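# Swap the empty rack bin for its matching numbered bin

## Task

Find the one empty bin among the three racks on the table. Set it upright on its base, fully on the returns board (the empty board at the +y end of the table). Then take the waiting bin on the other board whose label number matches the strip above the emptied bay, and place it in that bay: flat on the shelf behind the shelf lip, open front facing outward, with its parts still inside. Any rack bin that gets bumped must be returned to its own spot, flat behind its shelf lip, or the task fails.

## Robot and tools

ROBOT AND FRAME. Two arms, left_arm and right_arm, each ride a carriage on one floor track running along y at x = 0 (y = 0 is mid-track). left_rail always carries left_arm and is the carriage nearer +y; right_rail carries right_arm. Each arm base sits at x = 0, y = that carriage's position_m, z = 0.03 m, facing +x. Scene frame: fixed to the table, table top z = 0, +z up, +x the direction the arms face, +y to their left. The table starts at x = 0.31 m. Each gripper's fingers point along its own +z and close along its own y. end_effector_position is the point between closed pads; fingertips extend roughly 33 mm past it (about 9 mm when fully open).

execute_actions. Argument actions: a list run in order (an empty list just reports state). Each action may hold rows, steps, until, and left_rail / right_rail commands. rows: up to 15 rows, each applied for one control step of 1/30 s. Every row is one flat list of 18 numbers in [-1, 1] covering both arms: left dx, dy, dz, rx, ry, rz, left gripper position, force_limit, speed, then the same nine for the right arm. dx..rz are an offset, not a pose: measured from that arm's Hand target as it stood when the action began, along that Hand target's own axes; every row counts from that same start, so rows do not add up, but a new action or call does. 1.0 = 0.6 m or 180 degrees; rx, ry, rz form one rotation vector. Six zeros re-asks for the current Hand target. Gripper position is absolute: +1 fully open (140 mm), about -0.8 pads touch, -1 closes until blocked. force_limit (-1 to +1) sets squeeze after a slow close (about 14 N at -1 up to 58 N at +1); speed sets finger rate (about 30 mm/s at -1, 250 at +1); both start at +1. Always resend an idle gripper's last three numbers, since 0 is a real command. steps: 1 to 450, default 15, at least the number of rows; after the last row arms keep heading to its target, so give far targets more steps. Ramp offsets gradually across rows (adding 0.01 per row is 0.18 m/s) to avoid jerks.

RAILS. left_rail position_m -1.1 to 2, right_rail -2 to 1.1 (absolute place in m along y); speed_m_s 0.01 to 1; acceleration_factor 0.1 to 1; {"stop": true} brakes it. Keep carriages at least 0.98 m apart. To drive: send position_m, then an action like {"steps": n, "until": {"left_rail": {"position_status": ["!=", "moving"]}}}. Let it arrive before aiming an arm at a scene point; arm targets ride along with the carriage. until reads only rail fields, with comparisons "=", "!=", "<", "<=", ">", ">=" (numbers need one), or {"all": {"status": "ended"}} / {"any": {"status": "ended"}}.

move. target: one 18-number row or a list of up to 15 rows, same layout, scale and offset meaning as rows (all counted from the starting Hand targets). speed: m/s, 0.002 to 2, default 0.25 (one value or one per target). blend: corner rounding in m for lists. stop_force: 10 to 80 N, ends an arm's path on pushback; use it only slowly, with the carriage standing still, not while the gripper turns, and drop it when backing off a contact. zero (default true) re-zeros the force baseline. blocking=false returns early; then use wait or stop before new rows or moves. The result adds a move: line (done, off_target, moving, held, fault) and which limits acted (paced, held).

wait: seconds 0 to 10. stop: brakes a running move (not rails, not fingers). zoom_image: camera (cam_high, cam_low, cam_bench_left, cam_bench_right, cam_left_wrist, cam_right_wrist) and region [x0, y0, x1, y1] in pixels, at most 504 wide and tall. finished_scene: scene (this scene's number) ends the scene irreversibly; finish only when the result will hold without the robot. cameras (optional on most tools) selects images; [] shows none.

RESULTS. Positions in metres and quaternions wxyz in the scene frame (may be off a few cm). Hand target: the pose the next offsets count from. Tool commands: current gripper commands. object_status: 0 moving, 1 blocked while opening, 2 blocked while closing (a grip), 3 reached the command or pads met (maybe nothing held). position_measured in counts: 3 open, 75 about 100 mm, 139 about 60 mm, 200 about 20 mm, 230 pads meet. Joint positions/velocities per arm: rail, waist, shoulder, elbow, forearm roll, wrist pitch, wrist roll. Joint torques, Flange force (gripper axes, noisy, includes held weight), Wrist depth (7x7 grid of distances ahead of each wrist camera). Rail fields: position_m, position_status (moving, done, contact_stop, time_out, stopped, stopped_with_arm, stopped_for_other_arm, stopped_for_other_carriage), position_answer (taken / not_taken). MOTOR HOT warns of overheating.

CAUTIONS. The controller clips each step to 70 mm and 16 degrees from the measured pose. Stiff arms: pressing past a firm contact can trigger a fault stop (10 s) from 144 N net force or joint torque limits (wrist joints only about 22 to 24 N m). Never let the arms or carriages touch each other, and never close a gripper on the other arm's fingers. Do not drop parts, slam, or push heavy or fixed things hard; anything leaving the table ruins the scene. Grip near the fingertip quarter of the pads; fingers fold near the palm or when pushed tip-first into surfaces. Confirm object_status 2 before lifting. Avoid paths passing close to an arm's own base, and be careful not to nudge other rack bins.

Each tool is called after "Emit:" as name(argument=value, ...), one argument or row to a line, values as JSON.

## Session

Emit:
execute_actions(
  actions=[],
)

Emit:
zoom_image(
  camera="cam_bench_left",
  region=[120, 270, 620, 430],
)

Emit:
zoom_image(
  camera="cam_bench_right",
  region=[40, 380, 460, 504],
)

Emit:
zoom_image(
  camera="cam_high",
  region=[200, 160, 360, 320],
)

Scene clock: 0.00 s.
left_arm: end_effector_position=(+0.6500, +1.0146, +0.3520) position_measured=3 object_status=3 end_effector_quat_wxyz=(+0.000, +1.000, +0.000, +0.000) | right_arm: end_effector_position=(+0.6500, -1.6549, +0.3520) position_measured=3 object_status=3 end_effector_quat_wxyz=(+0.000, +1.000, +0.000, +0.000)
Joint positions: left_arm=[1.015 -0.053 0.164 1.605 0 1.373 1.518] | right_arm=[-1.655 -0.053 0.164 1.605 0 1.373 1.518]
Joint velocities: within noise
Joint torques (N m): no reading
Flange force (N): no reading
Wrist depth (mm): cam_left_wrist=[425 414 390 - - 421 429 / 462 - - 451 - 465 445 / - - 485 - - - - / - 140 526 531 - - 113 / - 115 546 558 545 - 113 / - - 606 - - - - / - - 609 615 613 - -] | cam_right_wrist=[- - 425 - - - 406 / - 478 - - - - 415 / - - - - - - - / 498 121 - - - - 119 / - 113 - - 538 - 115 / - 651 - - - - - / - - 599 604 614 - -]
Hand target: left_arm +0.6500, +1.0146, +0.3520; +0.000, +1.000, +0.000, +0.000 | right_arm +0.6500, -1.6549, +0.3520; +0.000, +1.000, +0.000, +0.000
Tool commands: left_gripper/position=+1.0 left_gripper/force_limit=+1.0 left_gripper/speed=+1.0 right_gripper/position=+1.0 right_gripper/force_limit=+1.0 right_gripper/speed=+1.0
left_rail: position_m=1.015 position_status=done
right_rail: position_m=-1.655 position_status=done

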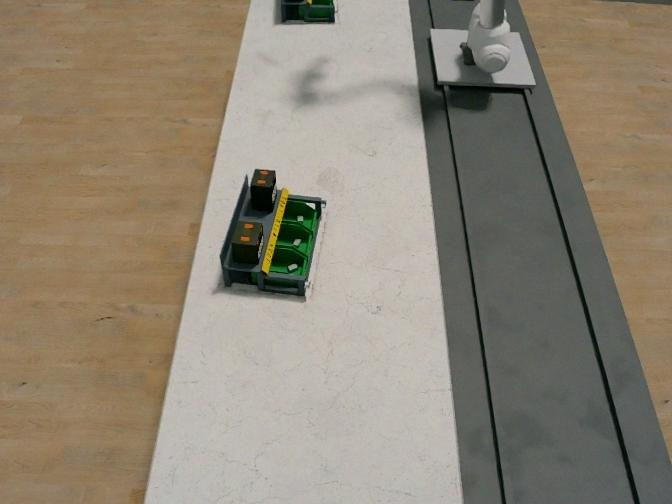

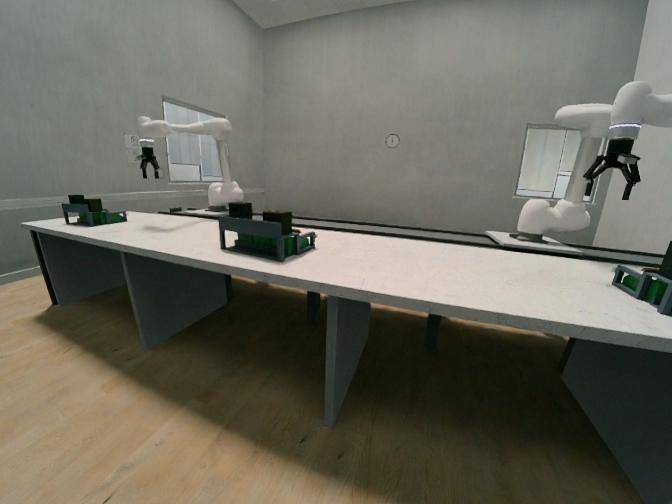

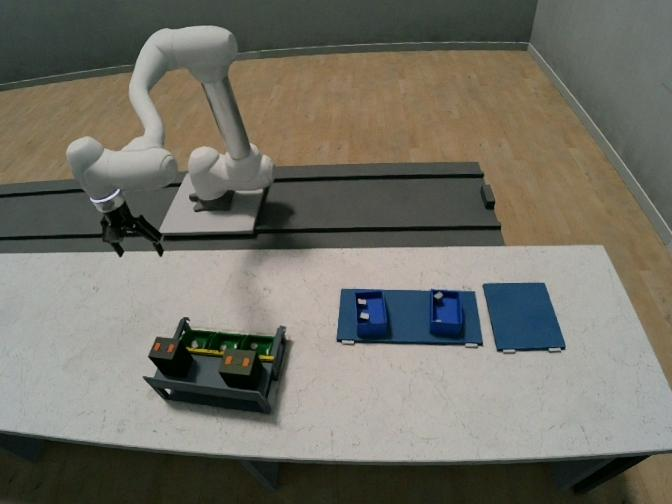

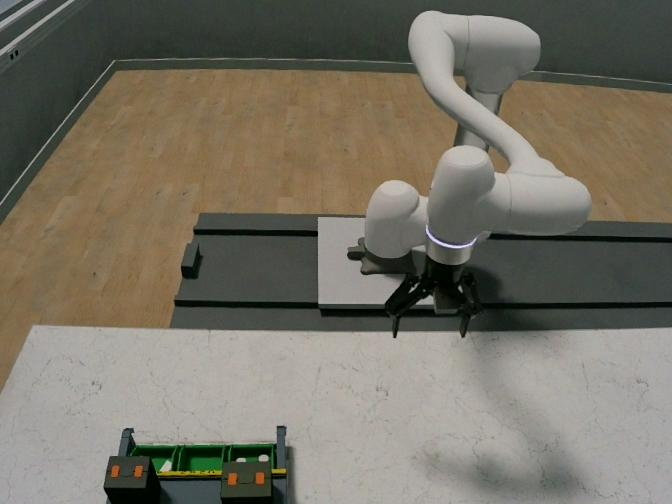

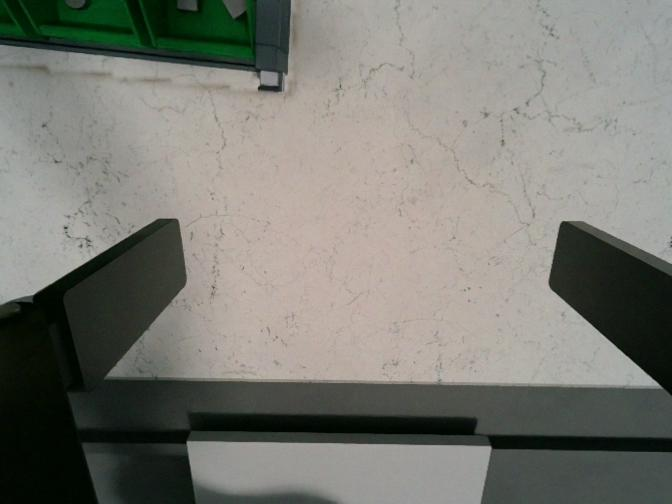

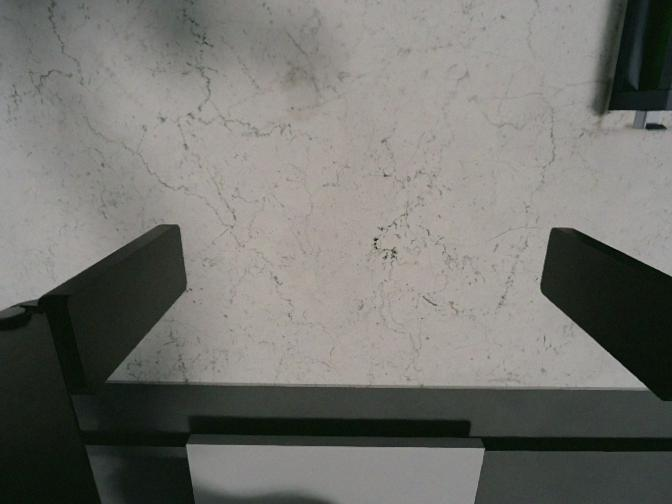

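Scaled by 1.008 from the camera's 672x504 image, which has a finer 960x720 frame.

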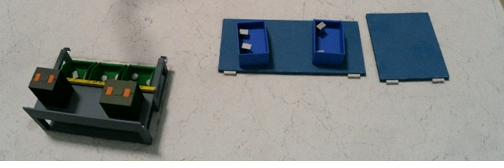

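Scaled by 1.200 from the camera's 672x504 image, which has a finer 960x720 frame.

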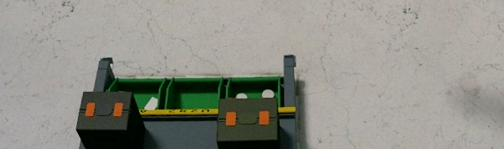

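Scaled by 3.150 from the camera's 672x504 image, which has a finer 960x720 frame.

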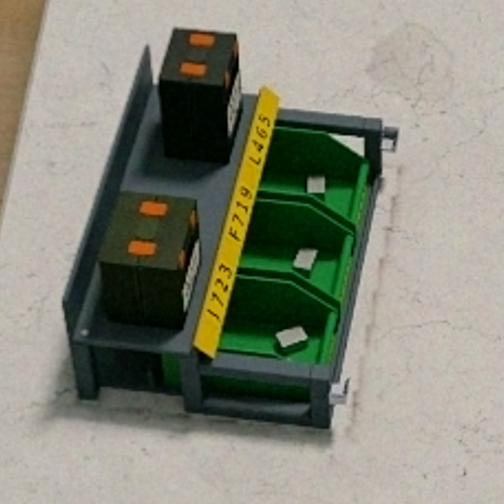

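Emit:
zoom_image(
  camera="cam_bench_right",
  region=[100, 415, 300, 504],
)

Emit:
zoom_image(
  camera="cam_bench_left",
  region=[140, 300, 300, 420],
)

Emit:
zoom_image(
  camera="cam_bench_left",
  region=[330, 270, 580, 360],
)

Scaled by 2.520 from the camera's 672x504 image, which has a finer 960x720 frame.

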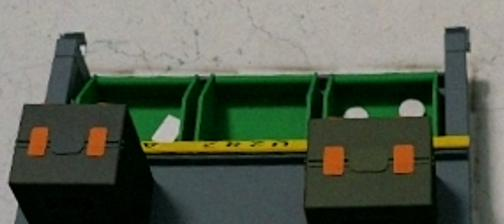

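Scaled by 3.150 from the camera's 672x504 image, which has a finer 960x720 frame.

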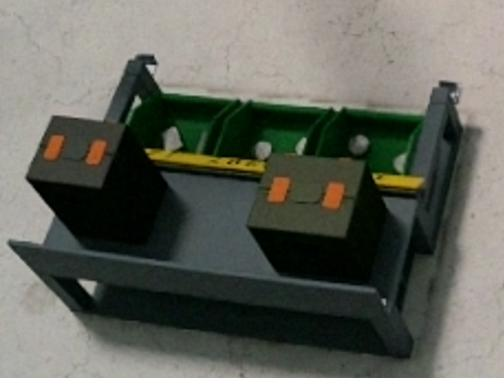

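Scaled by 2.016 from the camera's 672x504 image, which has a finer 960x720 frame.

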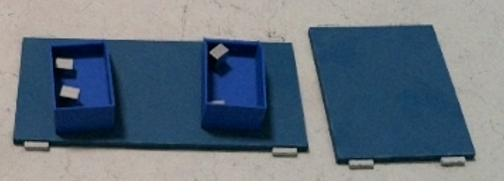

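Emit:
execute_actions(
  actions=[
    {"left_rail":{"position_m":1.87,"acceleration_factor":0.5},"right_rail":{"position_m":-2.0,"acceleration_factor":0.5},"steps":2},
    {"steps":150,"until":{"all":{"status":"ended"}}},
  ],
  cameras=[],
)

Emit:
move(
  target=[-0.29,0,0.303,0.259,0,0.966,1,1,1,-0.083,0.2,0.137,0.259,0,0.966,1,1,1],
  speed=0.5,
  cameras=["cam_left_wrist","cam_right_wrist"],
)

Scene clock: 15.10 s.
left_arm: end_effector_position=(+0.6500, +1.8699, +0.3520) position_measured=3 object_status=3 end_effector_quat_wxyz=(+0.000, +1.000, +0.000, +0.000) | right_arm: end_effector_position=(+0.6500, -2.0000, +0.3520) position_measured=3 object_status=3 end_effector_quat_wxyz=(+0.000, +1.000, +0.000, +0.000)
Joint positions: left_arm=[1.87 -0.053 0.164 1.605 0 1.373 1.518] | right_arm=[-2 -0.053 0.164 1.605 0 1.373 1.518]
Joint torques (N m): left_arm=[1.24 -58.46 -43.61 4.64 0.59 -0.04] | right_arm=[-1.45 -58.02 -43.34 4.49 0.24 -0.29]
Flange force (N): left_arm=[-4.1 1.7 4.4] | right_arm=[-4.0 -2.8 4.3]
Flange force at the end of the 1st action (N): left_arm=[-4.1 15.1 4.3] | right_arm=[-4.7 -17.4 4.7]
Wrist depth (mm): cam_left_wrist=[426 415 420 421 424 425 444 / 446 432 442 427 - 475 - / 471 - 468 469 475 464 - / - 132 - 516 510 492 126 / - 107 - - - - 113 / - - - - - 620 - / - 692 618 611 613 687 -] | cam_right_wrist=[- 451 420 387 390 413 412 / - - - 446 - 443 - / - - - - - - - / - 130 - - - - 119 / - 114 - - - - 114 / - 573 - - - - - / - - 611 609 606 1621 -]
Hand target: left_arm +0.6500, +1.8699, +0.3520; +0.000, +1.000, +0.000, +0.000 | right_arm +0.6500, -2.0000, +0.3520; +0.000, +1.000, +0.000, +0.000
Tool commands: left_gripper/position=+1.0 left_gripper/force_limit=+1.0 left_gripper/speed=+1.0 right_gripper/position=+1.0 right_gripper/force_limit=+1.0 right_gripper/speed=+1.0
left_rail: position_m=1.870 position_status=done
right_rail: position_m=-2.000 position_status=done
No camera images: "cameras" was empty.

Scene clock: 19.57 s.
left_arm: end_effector_position=(+0.4761, +1.8700, +0.1703) position_measured=3 object_status=3 end_effector_quat_wxyz=(+0.259, +0.000, +0.966, +0.000) | right_arm: end_effector_position=(+0.6003, -2.1200, +0.2698) position_measured=3 object_status=3 end_effector_quat_wxyz=(+0.259, +0.000, +0.966, +0.000)
Joint positions: left_arm=[1.87 -0.111 -0.237 2.433 0.133 0.428 -1.788] | right_arm=[-2 -0.346 -0.089 2.108 0.287 0.644 -2.105]
Joint torques (N m): left_arm=[0.79 -10.24 -37.73 4.02 -0.57 0.11] | right_arm=[-1.57 -30.38 -41.56 4.43 -0.87 -0.29]
Flange force (N): left_arm=[0.0 0.0 0.0] | right_arm=[2.9 5.8 2.1]
Wrist depth (mm): cam_left_wrist=[247 246 245 239 243 243 255 / 284 276 282 281 279 280 268 / 320 301 308 - 309 302 302 / 391 140 338 - 361 302 126 / - 108 385 - 391 - 113 / - - 3143 - 721 - - / - - - - - - -] | cam_right_wrist=[- - 322 - 326 341 - / - - - 374 - - - / - 412 416 408 391 363 - / - 130 477 509 506 - 118 / - 113 441 442 433 3080 115 / - 2800 424 2837 410 2875 - / - 2875 2093 2995 - 2875 -]
Hand target: left_arm +0.4760, +1.8700, +0.1702; +0.259, +0.000, +0.966, +0.000 | right_arm +0.6002, -2.1200, +0.2698; +0.259, +0.000, +0.966, +0.000
Off the commanded pose: left_arm 0.000 m, 0 deg | right_arm 0.000 m, 0 deg.
left_rail: position_m=1.870 position_status=done
right_rail: position_m=-2.000 position_status=done
move: done
Images, in order (width x height): cam_left_wrist 672x504, cam_right_wrist 672x504.

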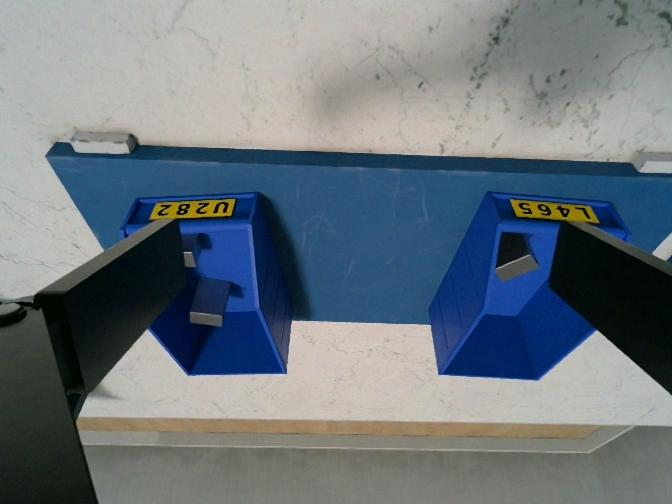

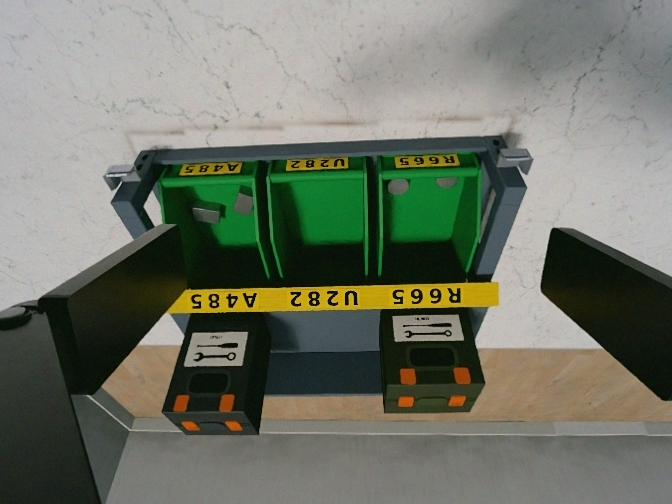

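Emit:
move(
  target=[-0.168,-0.198,0.039,-0.1348,0.1282,-0.5030,-0.42,0.5,0,-0.170,-0.048,0.156,-0.1348,0.1282,-0.5030,-0.42,0.5,0],
  speed=0.5,
  cameras=["cam_left_wrist","cam_right_wrist"],
)

Scene clock: 49.03 s.
left_arm: end_effector_position=(+0.5750, +1.7512, +0.2004) position_measured=182 object_status=3 end_effector_quat_wxyz=(+0.000, +0.724, -0.689, +0.000) | right_arm: end_effector_position=(+0.7353, -2.1488, +0.2398) position_measured=182 object_status=3 end_effector_quat_wxyz=(+0.000, +0.724, -0.689, +0.000)
Joint positions: left_arm=[1.87 -0.263 0.15 1.91 0 1.081 -3.454] | right_arm=[-2 -0.246 0.368 1.547 0 1.226 -3.437]
Joint torques (N m): left_arm=[1.08 -52.65 -39.25 4.21 0.72 -0.11] | right_arm=[-1.18 -76.92 -41.48 4.21 0.13 -0.1]
Flange force (N): left_arm=[0.3 4.3 3.4] | right_arm=[-2.2 2.3 4.5]
Wrist depth (mm): cam_left_wrist=[300 286 284 284 294 292 - / 315 297 296 292 308 312 311 / 343 273 - 311 331 321 325 / 361 271 290 139 140 351 351 / 379 - - 359 - 90 - / - - - 382 - - - / - - - - - - -] | cam_right_wrist=[184 230 306 306 - - 329 / - 247 341 341 - 345 346 / - - 359 361 372 369 - / 279 - 281 150 154 384 - / 253 79 85 393 - 94 - / - 62 - 351 - 62 - / - - - - - - -]
Hand target: left_arm +0.5750, +1.7512, +0.2004; +0.000, +0.724, -0.689, +0.000 | right_arm +0.7354, -2.1488, +0.2398; +0.000, +0.724, -0.689, +0.000
Off the commanded pose: left_arm 0.000 m, 0 deg | right_arm 0.000 m, 0 deg.
left_rail: position_m=1.870 position_status=done
right_rail: position_m=-2.000 position_status=done
move: done
Images, in order (width x height): cam_left_wrist 672x504, cam_right_wrist 672x504.

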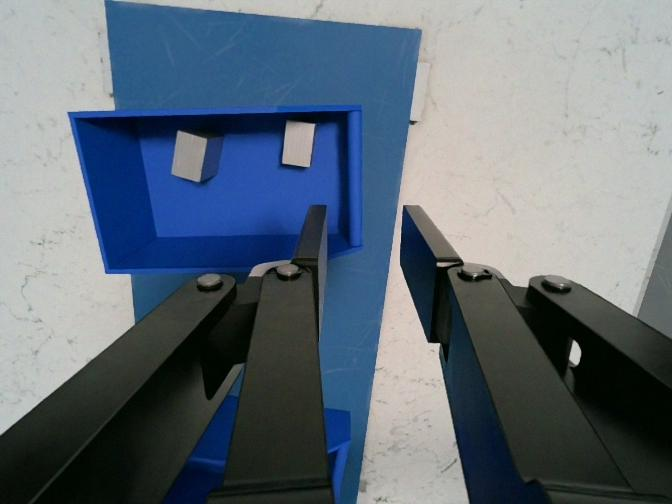

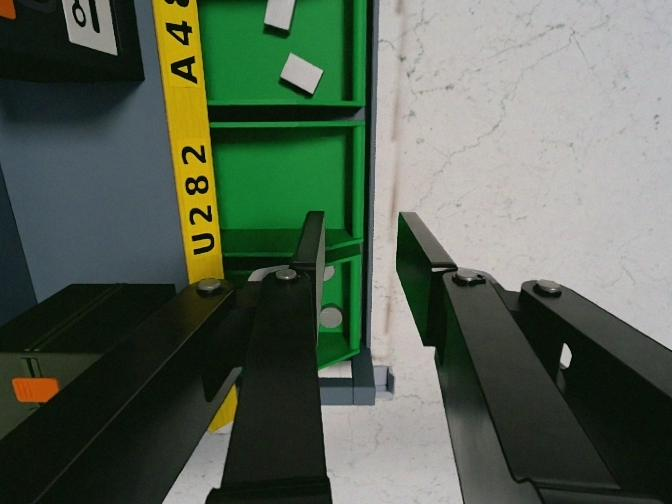

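Emit:
move(
  target=[
    [0.0133,0.0007,0.15,0,0,-0.0091,-0.42,0.5,0,-0.0058,0.0067,0.22,0,0,0,-0.42,0.5,0],
    [0.0133,0.0007,0.2173,0,0,-0.0091,-0.42,0.5,0,-0.0058,0.0067,0.2947,0,0,0,-0.42,0.5,0],
  ],
  speed=[0.2,0.06],
  blend=[0.01,0],
  cameras=["cam_left_wrist","cam_right_wrist"],
)

Scene clock: 69.87 s.
left_arm: end_effector_position=(+0.5750, +1.7432, +0.0700) position_measured=182 object_status=3 end_effector_quat_wxyz=(+0.000, +0.734, -0.679, +0.000) | right_arm: end_effector_position=(+0.7312, -2.1456, +0.0630) position_measured=182 object_status=3 end_effector_quat_wxyz=(+0.000, +0.724, -0.689, +0.000)
Joint positions: left_arm=[1.87 -0.276 0.283 2.023 0 0.835 -3.496] | right_arm=[-2 -0.243 0.496 1.711 0 0.934 -3.434]
Joint torques (N m): left_arm=[1.13 -60.44 -33 3.58 0.56 -0.03] | right_arm=[-1.4 -83.14 -35.42 3.69 -0.05 -0.28]
Flange force (N): left_arm=[0.7 3.8 2.2] | right_arm=[-2.9 2.2 2.3]
Wrist depth (mm): cam_left_wrist=[166 165 166 166 171 180 180 / 172 172 172 174 174 190 191 / 150 182 160 180 197 202 199 / 194 193 188 162 163 213 215 / - - - 174 134 90 224 / - - - 226 - - - / - - - 248 - - -] | cam_right_wrist=[163 162 126 161 174 173 174 / 175 176 177 175 184 184 183 / 184 184 185 183 194 187 195 / 197 196 194 150 153 206 207 / 200 79 85 175 112 94 215 / - 62 - 223 - 62 - / - - - 205 - - -]
Hand target: left_arm +0.5750, +1.7432, +0.0700; +0.000, +0.734, -0.679, +0.000 | right_arm +0.7312, -2.1455, +0.0630; +0.000, +0.724, -0.689, +0.000
Off the commanded pose: left_arm 0.000 m, 0 deg | right_arm 0.000 m, 0 deg.
left_rail: position_m=1.870 position_status=done
right_rail: position_m=-2.000 position_status=done
move: done
Images, in order (width x height): cam_left_wrist 672x504, cam_right_wrist 672x504.

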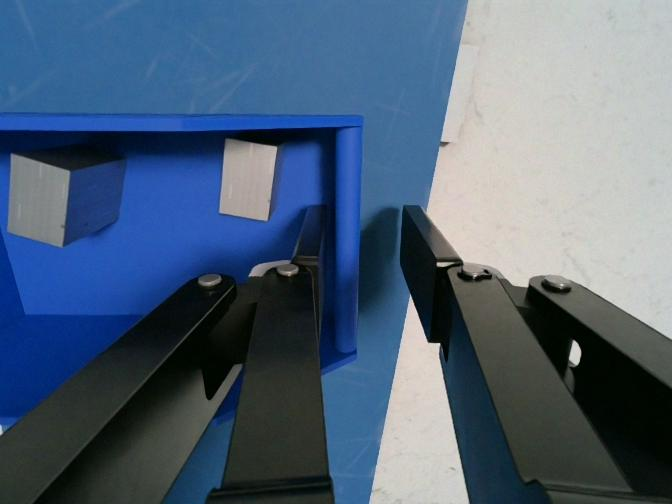

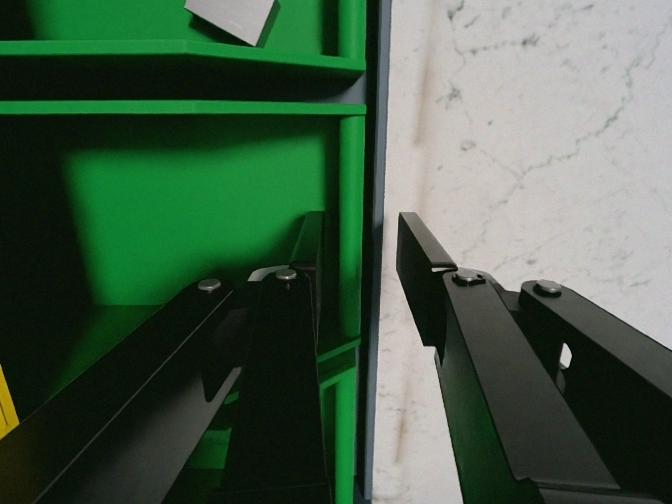

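Emit:
move(
  target=[
    [0.01,-0.0092,0,0,0,0,-0.42,0.5,0,0.013,-0.0063,0,0,0,0,-0.42,0.5,0],
    [0.01,-0.0092,0,0,0,0,-1,0.8,-1,0.013,-0.0063,0,0,0,0,-1,0.8,-1],
  ],
  speed=0.05,
  cameras=["cam_left_wrist","cam_right_wrist"],
)

Scene clock: 82.33 s.
left_arm: end_effector_position=(+0.5810, +1.7376, +0.0700) position_measured=219 object_status=0 end_effector_quat_wxyz=(+0.000, +0.734, -0.679, +0.000) | right_arm: end_effector_position=(+0.7354, -2.1532, +0.0630) position_measured=219 object_status=0 end_effector_quat_wxyz=(+0.000, +0.724, -0.689, +0.000)
Joint positions: left_arm=[1.87 -0.282 0.293 2.01 0 0.839 -3.502] | right_arm=[-2 -0.251 0.503 1.699 0 0.939 -3.443]
Joint torques (N m): left_arm=[0.67 -54.69 -29 3.48 0.17 -0.12] | right_arm=[-1.48 -74.24 -30.98 3.72 -0.52 -0.33]
Flange force (N): left_arm=[-0.3 4.6 -9.2] | right_arm=[-3.4 4.0 -10.0]
Wrist depth (mm): cam_left_wrist=[167 165 164 166 165 180 180 / 174 173 172 172 174 191 190 / 145 180 158 165 184 202 201 / 151 194 192 126 193 215 215 / 195 - - 164 - 94 227 / - - - - - - - / - - - - - - -] | cam_right_wrist=[165 165 153 164 172 170 171 / 178 136 138 171 181 186 183 / 184 185 184 185 192 194 191 / 197 196 194 157 202 206 210 / 202 204 82 92 92 93 218 / - - - - - 70 - / - - - - - - -]
Hand target: left_arm +0.5809, +1.7376, +0.0700; +0.000, +0.734, -0.679, +0.000 | right_arm +0.7354, -2.1531, +0.0630; +0.000, +0.724, -0.689, +0.000
Off the commanded pose: left_arm 0.000 m, 0 deg | right_arm 0.000 m, 0 deg.
left_rail: position_m=1.870 position_status=done
right_rail: position_m=-2.000 position_status=done
move: done
Images, in order (width x height): cam_left_wrist 672x504, cam_right_wrist 672x504.

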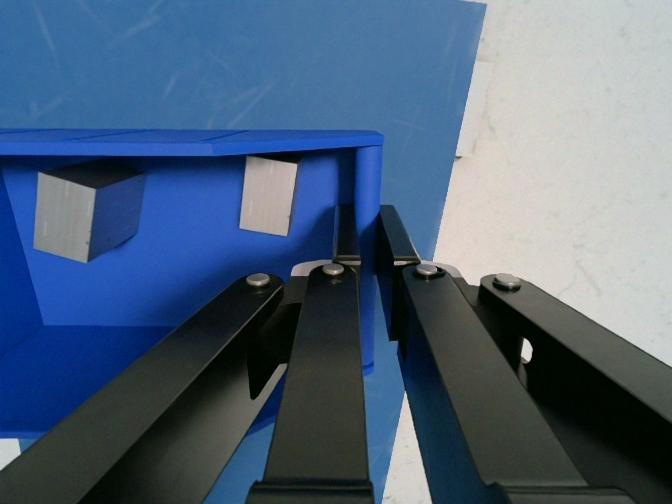

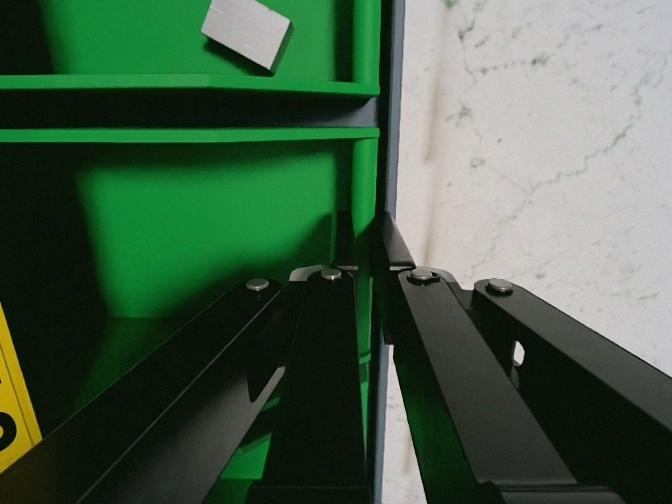

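Emit:
move(
  target=[
    [0,0,-0.02,0,0,0,-1,0.8,-1,0,0,-0.02,0,0,0,-1,0.8,-1],
    [0,0,-0.05,0,0,0,-1,0.8,-1,0,0,-0.047,0,0,0,-1,0.8,-1],
  ],
  speed=[0.03,0.05],
  blend=[0.005,0],
  cameras=["cam_left_wrist","cam_right_wrist"],
)

Scene clock: 98.93 s.
left_arm: end_effector_position=(+0.5809, +1.7376, +0.0999) position_measured=219 object_status=2 end_effector_quat_wxyz=(+0.000, +0.734, -0.679, +0.000) | right_arm: end_effector_position=(+0.7354, -2.1531, +0.0911) position_measured=219 object_status=2 end_effector_quat_wxyz=(+0.000, +0.724, -0.689, +0.000)
Joint positions: left_arm=[1.87 -0.282 0.258 1.988 0 0.895 -3.502] | right_arm=[-2 -0.251 0.477 1.68 0 0.984 -3.443]
Joint torques (N m): left_arm=[0.55 -62.32 -36.88 3.77 0.15 0.05] | right_arm=[-1.13 -85.02 -40.24 3.97 -0.48 -0.28]
Flange force (N): left_arm=[0.0 3.6 6.7] | right_arm=[-3.8 6.8 5.5]
Wrist depth (mm): cam_left_wrist=[193 193 192 193 193 207 205 / 205 202 203 202 204 218 217 / 150 175 158 162 215 232 228 / 204 200 195 126 227 244 244 / 210 210 - 165 - 93 258 / - - - - - - - / - - - - - - -] | cam_right_wrist=[195 193 187 188 199 197 197 / 197 198 204 204 207 209 208 / 201 198 193 187 218 219 221 / 133 211 204 158 - - - / 135 218 82 92 92 85 - / - - - - - 69 - / - - - - - - -]
Hand target: left_arm +0.5809, +1.7376, +0.1000; +0.000, +0.734, -0.679, +0.000 | right_arm +0.7354, -2.1531, +0.0912; +0.000, +0.724, -0.689, +0.000
Off the commanded pose: left_arm 0.000 m, 0 deg | right_arm 0.000 m, 0 deg.
left_rail: position_m=1.870 position_status=done
right_rail: position_m=-2.000 position_status=done
move: done
Images, in order (width x height): cam_left_wrist 672x504, cam_right_wrist 672x504.

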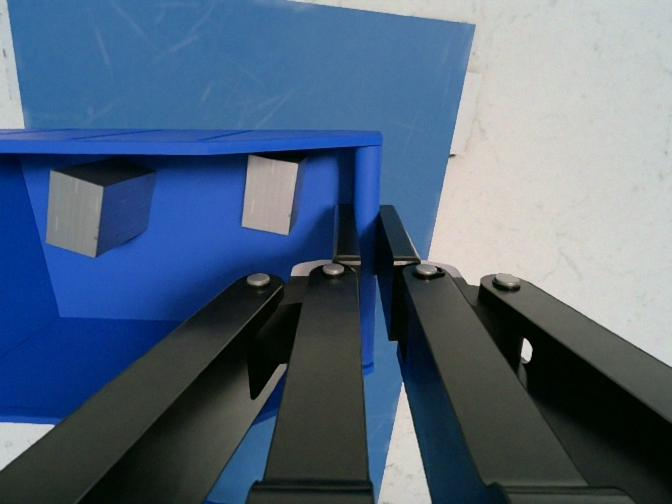

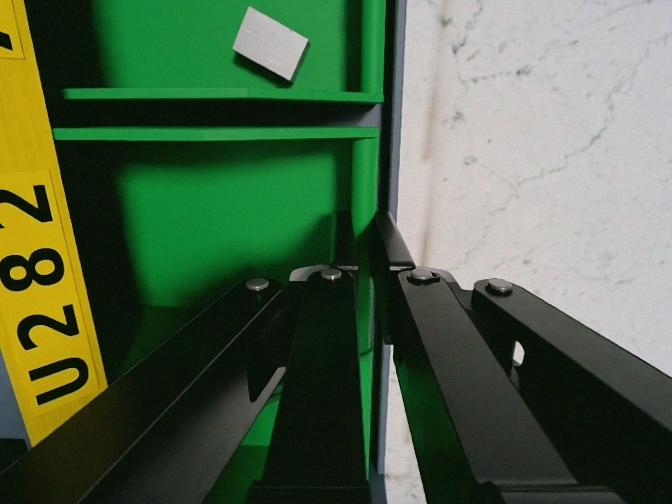

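Emit:
move(
  target=[
    [0,0,-0.05,0,0,0,-1,0.8,-1,0,0.17,-0.01,0,0,0,-1,0.8,-1],
    [0,0.04,-0.09,0,0,0,-1,0.8,-1,0,0.37,-0.085,0,0,0,-1,0.8,-1],
    [0,0.127,-0.1,0,0,0,-1,0.8,-1,-0.58,0.38,-0.12,0,0,0,-1,0.8,-1],
  ],
  speed=[0.07,0.12,0.2],
  blend=[0.015,0.015,0],
  cameras=["cam_left_wrist","cam_right_wrist","cam_bench_right"],
)

Scene clock: 110.10 s.
left_arm: end_effector_position=(+0.5050, +1.7317, +0.1600) position_measured=219 object_status=2 end_effector_quat_wxyz=(+0.000, +0.734, -0.679, +0.000) | right_arm: end_effector_position=(+0.4903, -1.8170, +0.1631) position_measured=219 object_status=2 end_effector_quat_wxyz=(+0.000, +0.724, -0.689, +0.000)
Joint positions: left_arm=[1.87 -0.333 0.09 2.064 0 0.988 -3.554] | right_arm=[-2 0.291 0.086 2.061 0 0.994 -2.9]
Joint torques (N m): left_arm=[1.15 -46.68 -39.73 4.03 0.23 -0.01] | right_arm=[0.17 -44.17 -37.61 3.8 0.11 -0.07]
Flange force (N): left_arm=[0.5 5.0 7.2] | right_arm=[1.2 3.7 3.5]
Wrist depth (mm): cam_left_wrist=[251 250 257 256 260 259 259 / 263 259 258 263 276 274 269 / 150 169 158 179 292 291 301 / 157 197 195 140 302 - 318 / 208 - - 165 - 93 345 / - - - - - - - / - - - - - - -] | cam_right_wrist=[266 267 264 265 262 248 269 / - - 278 278 - - 281 / 201 198 193 187 304 - 301 / 214 210 202 158 306 312 324 / 202 216 82 92 92 92 339 / - - - - - 69 - / - - - - - - -]
Hand target: left_arm +0.5050, +1.7317, +0.1600; +0.000, +0.734, -0.679, +0.000 | right_arm +0.4903, -1.8169, +0.1631; +0.000, +0.724, -0.689, +0.000
Off the commanded pose: left_arm 0.000 m, 0 deg | right_arm 0.000 m, 0 deg.
left_rail: position_m=1.870 position_status=done
right_rail: position_m=-2.000 position_status=done
move: done
Images, in order (width x height): cam_bench_right 672x504, cam_left_wrist 672x504, cam_right_wrist 672x504.

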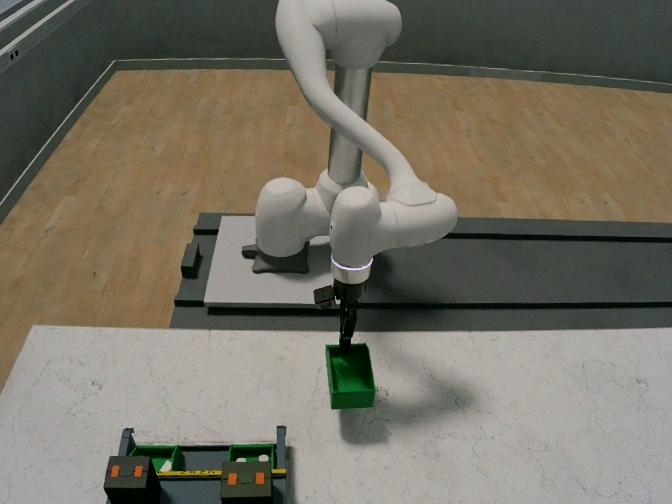

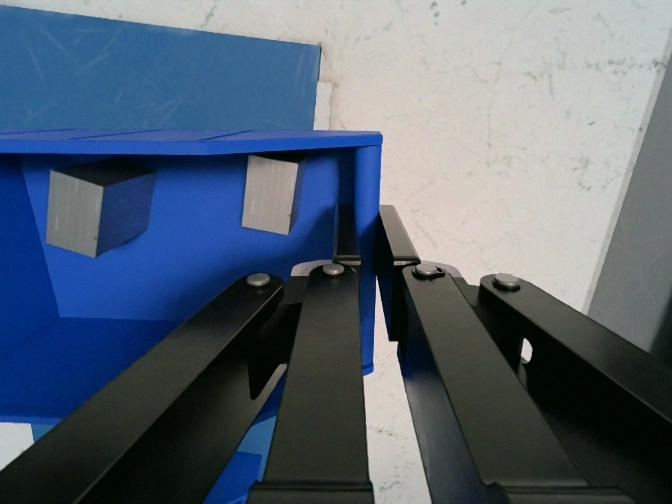

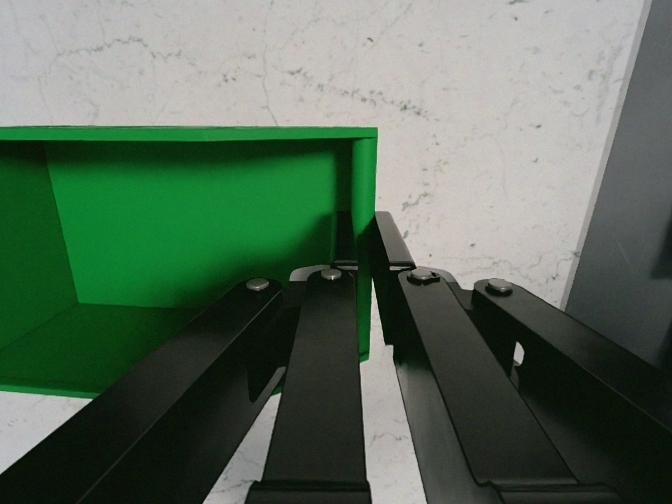

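Emit:
execute_actions(
  actions=[
    {"left_rail":{"position_m":-0.70,"acceleration_factor":0.35},"right_rail":{"position_m":-1.70,"acceleration_factor":0.35},"steps":2},
    {"steps":300,"until":{"all":{"status":"ended"}}},
  ],
  cameras=["cam_left_wrist","cam_bench_right"],
)

Scene clock: 116.40 s.
left_arm: end_effector_position=(+0.5050, -0.8383, +0.1600) position_measured=219 object_status=2 end_effector_quat_wxyz=(+0.000, +0.734, -0.679, +0.000) | right_arm: end_effector_position=(+0.4903, -1.5169, +0.1632) position_measured=219 object_status=2 end_effector_quat_wxyz=(+0.000, +0.724, -0.689, +0.000)
Joint positions: left_arm=[-0.7 -0.333 0.09 2.064 0 0.988 -3.554] | right_arm=[-1.7 0.291 0.086 2.061 0 0.994 -2.9]
Joint torques (N m): left_arm=[0.96 -47.16 -39.58 4.1 0.3 -0.03] | right_arm=[-1.16 -44.77 -37.88 3.82 0.15 -0.28]
Flange force (N): left_arm=[0.5 3.9 7.7] | right_arm=[-1.7 3.8 4.9]
Flange force at the end of the 1st action (N): left_arm=[-12.4 4.2 5.9] | right_arm=[6.7 7.2 2.5]
Wrist depth (mm): cam_left_wrist=[263 262 261 261 261 261 256 / 278 279 274 273 273 282 274 / 150 175 158 161 296 300 281 / 155 193 165 126 304 310 323 / 208 - - 164 - 93 348 / - - - - - - - / - - - - - - -] | cam_right_wrist=[265 265 265 272 264 261 269 / 278 118 - 276 281 - 287 / 200 197 192 186 289 - 306 / 211 210 202 158 - 318 324 / 202 218 82 92 93 92 344 / - - - - - 69 - / - - - - - - -]
Hand target: left_arm +0.5050, -0.8383, +0.1600; +0.000, +0.734, -0.679, +0.000 | right_arm +0.4903, -1.5169, +0.1631; +0.000, +0.724, -0.689, +0.000
Tool commands: left_gripper/position=-1.0 left_gripper/force_limit=+0.8 left_gripper/speed=-1.0 right_gripper/position=-1.0 right_gripper/force_limit=+0.8 right_gripper/speed=-1.0
Off the commanded pose: left_arm 0.000 m, 0 deg | right_arm 0.000 m, 0 deg.
left_rail: position_m=-0.700 position_status=done
right_rail: position_m=-1.700 position_status=done
Images, in order (width x height): cam_bench_right 672x504, cam_left_wrist 672x504.

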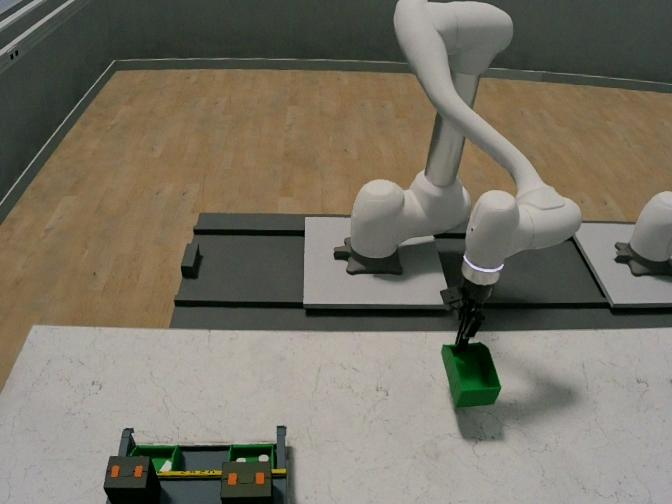

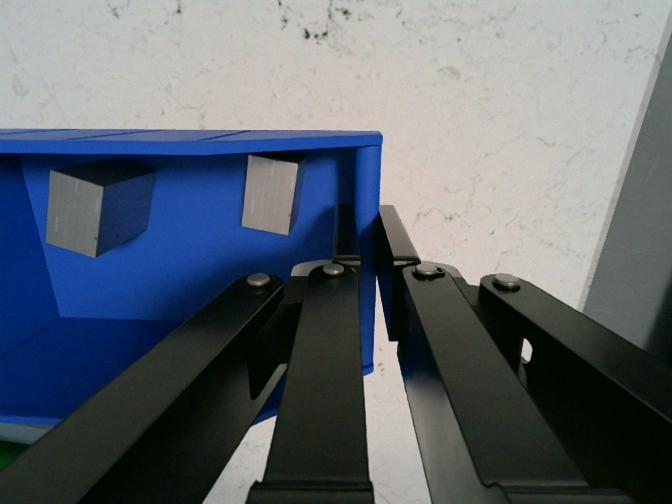

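Emit:
move(
  target=[0,0,0.135,0,0,0,-1,0.8,-1,0,0,0.145,0,0,0,-1,0.8,-1],
  speed=0.1,
  cameras=[],
)

Emit:
move(
  target=[0,0,0.045,0,0,0,-1,0.8,-1,0,0,0.040,0,0,0,-1,0.8,-1],
  speed=0.02,
  stop_force=12,
  cameras=["cam_left_wrist","cam_right_wrist"],
)

Scene clock: 120.63 s.
left_arm: end_effector_position=(+0.5050, -0.8384, +0.0790) position_measured=219 object_status=2 end_effector_quat_wxyz=(+0.000, +0.734, -0.679, +0.000) | right_arm: end_effector_position=(+0.4903, -1.5169, +0.0762) position_measured=219 object_status=2 end_effector_quat_wxyz=(+0.000, +0.724, -0.689, +0.000)
Joint positions: left_arm=[-0.7 -0.333 0.183 2.136 0 0.822 -3.554] | right_arm=[-1.7 0.291 0.187 2.139 0 0.816 -2.9]
Joint torques (N m): left_arm=[1.44 -49.21 -32.77 3.57 0.83 -0.06] | right_arm=[-1.51 -49.26 -32.77 3.34 0.25 -0.26]
Flange force (N): left_arm=[0.8 5.2 2.3] | right_arm=[-2.0 4.7 2.8]
Wrist depth (mm): cam_left_wrist=[189 189 189 189 188 189 189 / - 202 198 197 197 199 200 / 201 190 193 169 213 212 211 / 214 208 204 140 222 226 224 / 207 - - 165 - 93 241 / - - - - - - - / - - - - - - -] | cam_right_wrist=[189 184 186 188 186 187 187 / 194 194 195 196 196 195 192 / 201 196 192 187 - 216 208 / 213 209 202 159 215 220 217 / 201 218 82 92 92 93 245 / - - - - - 70 - / - - - - - - -]
Hand target: left_arm +0.5050, -0.8383, +0.0790; +0.000, +0.734, -0.679, +0.000 | right_arm +0.4903, -1.5169, +0.0761; +0.000, +0.724, -0.689, +0.000
Off the commanded pose: left_arm 0.000 m, 0 deg | right_arm 0.000 m, 0 deg.
left_rail: position_m=-0.700 position_status=done
right_rail: position_m=-1.700 position_status=done
move: done
No camera images: "cameras" was empty.

Scene clock: 122.80 s.
left_arm: end_effector_position=(+0.5050, -0.8383, +0.0520) position_measured=219 object_status=2 end_effector_quat_wxyz=(+0.000, +0.734, -0.679, +0.000) | right_arm: end_effector_position=(+0.4904, -1.5169, +0.0558) position_measured=219 object_status=2 end_effector_quat_wxyz=(+0.000, +0.724, -0.689, +0.000)
Joint positions: left_arm=[-0.7 -0.333 0.22 2.157 0 0.765 -3.554] | right_arm=[-1.7 0.291 0.214 2.154 0 0.773 -2.9]
Joint torques (N m): left_arm=[1.06 -49.79 -30.01 3.37 0.55 -0.09] | right_arm=[-1.92 -21.38 -14.29 3.22 -3.64 -0.31]
Flange force (N): left_arm=[0.3 5.0 -1.1] | right_arm=[-0.6 12.0 -58.5]
Wrist depth (mm): cam_left_wrist=[166 165 164 166 164 159 164 / 174 172 172 172 174 174 174 / 144 179 158 177 182 187 184 / 153 193 189 126 141 197 196 / 202 204 - 164 - 93 204 / - - - - - - - / - - - - - - -] | cam_right_wrist=[- 169 168 168 168 168 168 / 175 175 175 176 177 178 177 / 184 185 187 182 186 188 188 / 197 196 193 158 194 196 199 / 201 204 82 92 92 85 214 / - - - - - 69 - / - - - - - - -]
Hand target: left_arm +0.5050, -0.8383, +0.0520; +0.000, +0.734, -0.679, +0.000 | right_arm +0.4904, -1.5169, +0.0558; +0.000, +0.724, -0.689, +0.000 (not the last commanded pose)
Off the commanded pose: left_arm 0.000 m, 0 deg | right_arm 0.004 m, 0 deg.
left_rail: position_m=-0.700 position_status=done
right_rail: position_m=-1.700 position_status=done
move: contact (right_arm)
Images, in order (width x height): cam_left_wrist 672x504, cam_right_wrist 672x504.

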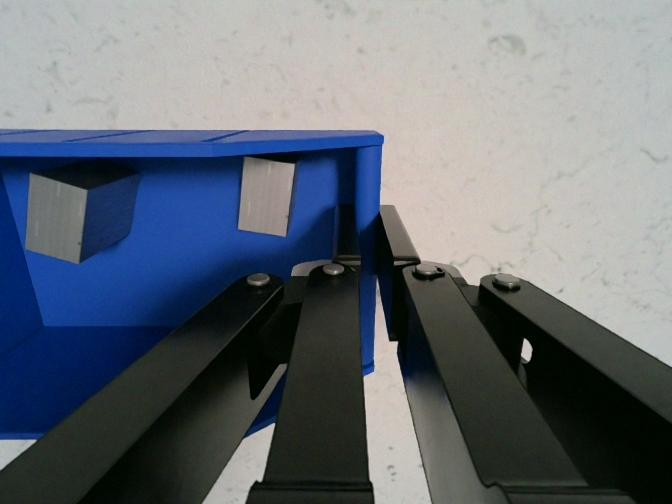

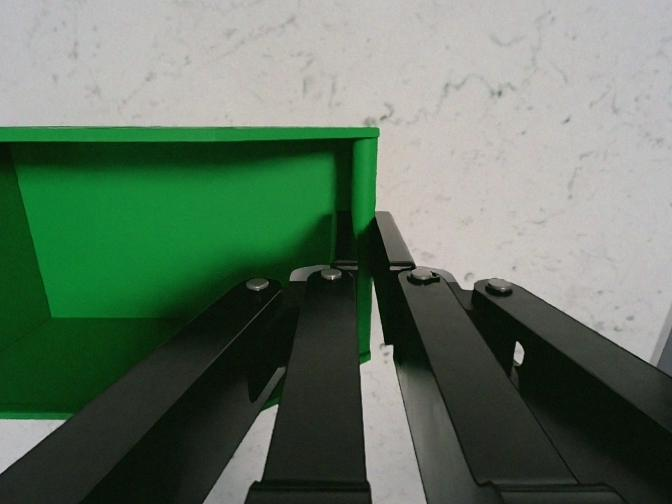

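Emit:
move(
  target=[
    [0,0,0,0,0,0,-1,0.8,-1,0,0,-0.0015,0,0,0,-1,0.8,-1],
    [0,0,0,0,0,0,-0.42,0.5,-0.9,0,0,-0.0015,0,0,0,-0.42,0.5,-0.9],
    [0,0,-0.06,0,0,0,-0.42,0.5,-0.9,0,0,-0.06,0,0,0,-0.42,0.5,-0.9],
    [0,0,-0.2,0,0,0,-0.42,0.5,-0.9,0,0,-0.2,0,0,0,-0.42,0.5,-0.9],
  ],
  speed=[0.03,0.03,0.06,0.25],
  blend=[0,0,0.01,0],
  cameras=["cam_left_wrist","cam_right_wrist"],
)

Emit:
execute_actions(
  actions=[
    {"right_rail":{"position_m":-2.0,"acceleration_factor":0.6},"steps":10},
    {"left_rail":{"position_m":-1.01,"acceleration_factor":0.6},"steps":2},
    {"steps":150,"until":{"all":{"status":"ended"}}},
  ],
  cameras=[],
)

Scene clock: 131.23 s.
left_arm: end_effector_position=(+0.5050, -0.8383, +0.1719) position_measured=182 object_status=3 end_effector_quat_wxyz=(+0.000, +0.734, -0.679, +0.000) | right_arm: end_effector_position=(+0.4904, -1.5169, +0.1757) position_measured=182 object_status=3 end_effector_quat_wxyz=(+0.000, +0.724, -0.689, +0.000)
Joint positions: left_arm=[-0.7 -0.333 0.078 2.051 0 1.012 -3.554] | right_arm=[-1.7 0.291 0.074 2.048 0 1.02 -2.9]
Joint torques (N m): left_arm=[1.33 -43.57 -37.6 3.98 0.66 0.04] | right_arm=[-1.53 -44.22 -38.03 3.9 0.56 -0.3]
Flange force (N): left_arm=[1.2 4.3 3.1] | right_arm=[-2.7 2.9 5.7]
Wrist depth (mm): cam_left_wrist=[275 274 273 269 270 269 275 / 291 286 289 280 292 291 285 / 309 278 302 299 302 302 312 / 333 278 312 285 134 319 - / 345 - - 346 - 90 349 / - - - 372 - - - / - - - - - - -] | cam_right_wrist=[280 290 278 - 271 274 278 / 291 289 290 293 - 291 302 / 311 290 306 304 309 302 318 / - 280 311 150 154 328 339 / - 75 85 - - 93 353 / - 62 - - - 62 - / - - - - - - -]
Hand target: left_arm +0.5050, -0.8383, +0.1720; +0.000, +0.734, -0.679, +0.000 | right_arm +0.4904, -1.5169, +0.1758; +0.000, +0.724, -0.689, +0.000
Off the commanded pose: left_arm 0.000 m, 0 deg | right_arm 0.000 m, 0 deg.
left_rail: position_m=-0.700 position_status=done
right_rail: position_m=-1.700 position_status=done
move: done
Images, in order (width x height): cam_left_wrist 672x504, cam_right_wrist 672x504.

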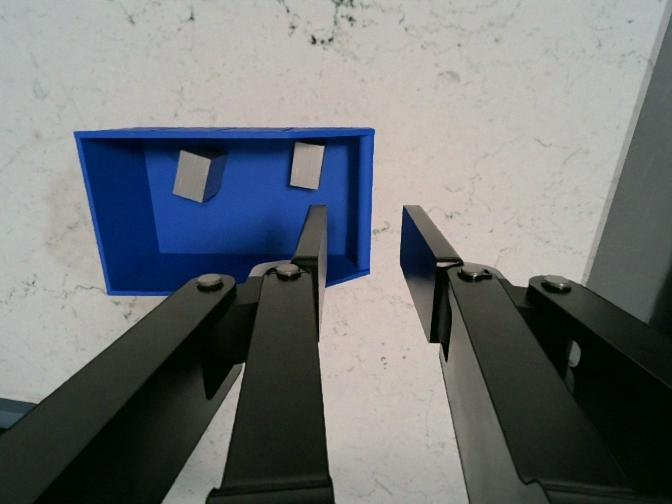

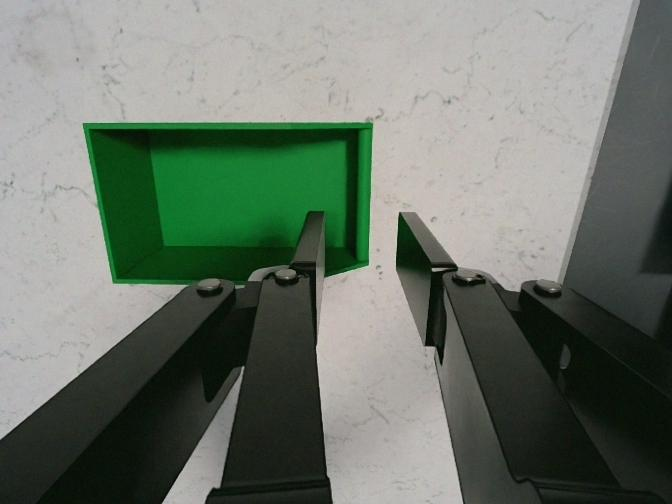

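Scene clock: 132.83 s.
left_arm: end_effector_position=(+0.5050, -1.1482, +0.1720) position_measured=182 object_status=3 end_effector_quat_wxyz=(+0.000, +0.734, -0.679, +0.000) | right_arm: end_effector_position=(+0.4904, -1.8169, +0.1758) position_measured=182 object_status=3 end_effector_quat_wxyz=(+0.000, +0.725, -0.689, +0.000)
Joint positions: left_arm=[-1.01 -0.333 0.078 2.051 0 1.012 -3.554] | right_arm=[-2 0.291 0.074 2.048 0 1.02 -2.9]
Joint torques (N m): left_arm=[0.99 -43.72 -37.73 3.95 0.62 -0.06] | right_arm=[-1.26 -43.2 -37.57 3.9 0.27 -0.3]
Flange force (N): left_arm=[0.5 4.0 3.2] | right_arm=[-1.8 3.2 4.0]
Flange force at the end of the 1st action (N): left_arm=[0.2 4.0 3.1] | right_arm=[-11.6 0.0 5.8]
Flange force at the end of the 2nd action (N): left_arm=[-19.2 5.7 0.5] | right_arm=[-11.3 0.0 5.4]
Wrist depth (mm): cam_left_wrist=[279 274 273 276 269 274 270 / 291 291 288 294 292 286 288 / 312 309 308 304 304 303 309 / 329 328 321 314 141 321 327 / 347 - - 346 - 90 - / - - - 367 - - - / - - - - - - -] | cam_right_wrist=[279 273 - 276 277 - 282 / - 290 295 289 - 291 297 / 313 - - - - - 325 / - 334 320 149 132 322 338 / - 75 85 - - 94 352 / - 62 - 374 - 62 - / - - - - - - -]
Hand target: left_arm +0.5050, -1.1482, +0.1720; +0.000, +0.734, -0.679, +0.000 | right_arm +0.4904, -1.8169, +0.1758; +0.000, +0.724, -0.689, +0.000
Tool commands: left_gripper/position=-0.42 left_gripper/force_limit=+0.5 left_gripper/speed=-0.9 right_gripper/position=-0.42 right_gripper/force_limit=+0.5 right_gripper/speed=-0.9
Off the commanded pose: left_arm 0.000 m, 0 deg | right_arm 0.000 m, 0 deg.
left_rail: position_m=-1.010 position_status=done
right_rail: position_m=-2.000 position_status=done
No camera images: "cameras" was empty.

Emit:
move(
  target=[0.6107,0.0727,0.06,0,0,0.0091,-0.42,0.5,-0.9,0.5605,0.004,0,0,0,-0.0091,-0.42,0.5,-0.9],
  speed=0.3,
  cameras=["cam_left_wrist"],
)

Scene clock: 141.60 s.
left_arm: end_effector_position=(+0.4902, -1.5170, +0.1359) position_measured=182 object_status=3 end_effector_quat_wxyz=(+0.000, +0.725, -0.689, +0.000) | right_arm: end_effector_position=(+0.5047, -2.1529, +0.1757) position_measured=182 object_status=3 end_effector_quat_wxyz=(+0.000, +0.734, -0.679, +0.000)
Joint positions: left_arm=[-1.01 -0.851 0.375 1.743 0 1.023 -4.043] | right_arm=[-2 -0.36 0.08 2.041 0 1.02 -3.58]
Joint torques (N m): left_arm=[0.93 -73.68 -38.13 4.1 0.66 0.05] | right_arm=[-1.09 -43.73 -37.56 3.91 0.24 -0.93]
Flange force (N): left_arm=[-3.5 4.6 2.5] | right_arm=[-4.7 1.6 3.3]
Wrist depth (mm): cam_left_wrist=[242 240 241 241 239 239 237 / 255 253 251 250 253 255 251 / - - 267 261 268 266 272 / - - - 142 141 281 288 / - - - 304 114 90 - / - - - 327 - - - / - - - - - - -] | cam_right_wrist=[271 277 278 - - 272 275 / 289 284 293 294 289 - 299 / 304 322 308 301 307 305 319 / 313 334 321 148 153 318 339 / 318 79 85 341 - 94 336 / - 62 - - - 62 - / - - - - - - -]
Hand target: left_arm +0.4902, -1.5171, +0.1359; +0.000, +0.724, -0.689, +0.000 | right_arm +0.5047, -2.1529, +0.1757; +0.000, +0.734, -0.679, +0.000
Off the commanded pose: left_arm 0.000 m, 0 deg | right_arm 0.000 m, 0 deg.
left_rail: position_m=-1.010 position_status=done
right_rail: position_m=-2.000 position_status=done
move: done
Images, in order (width x height): cam_left_wrist 672x504.

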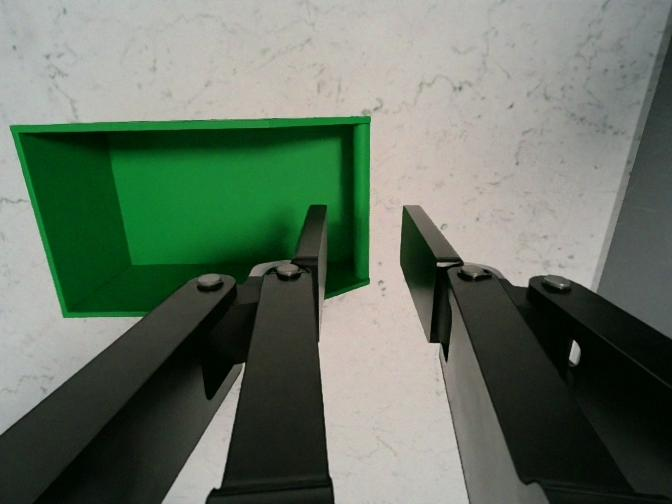

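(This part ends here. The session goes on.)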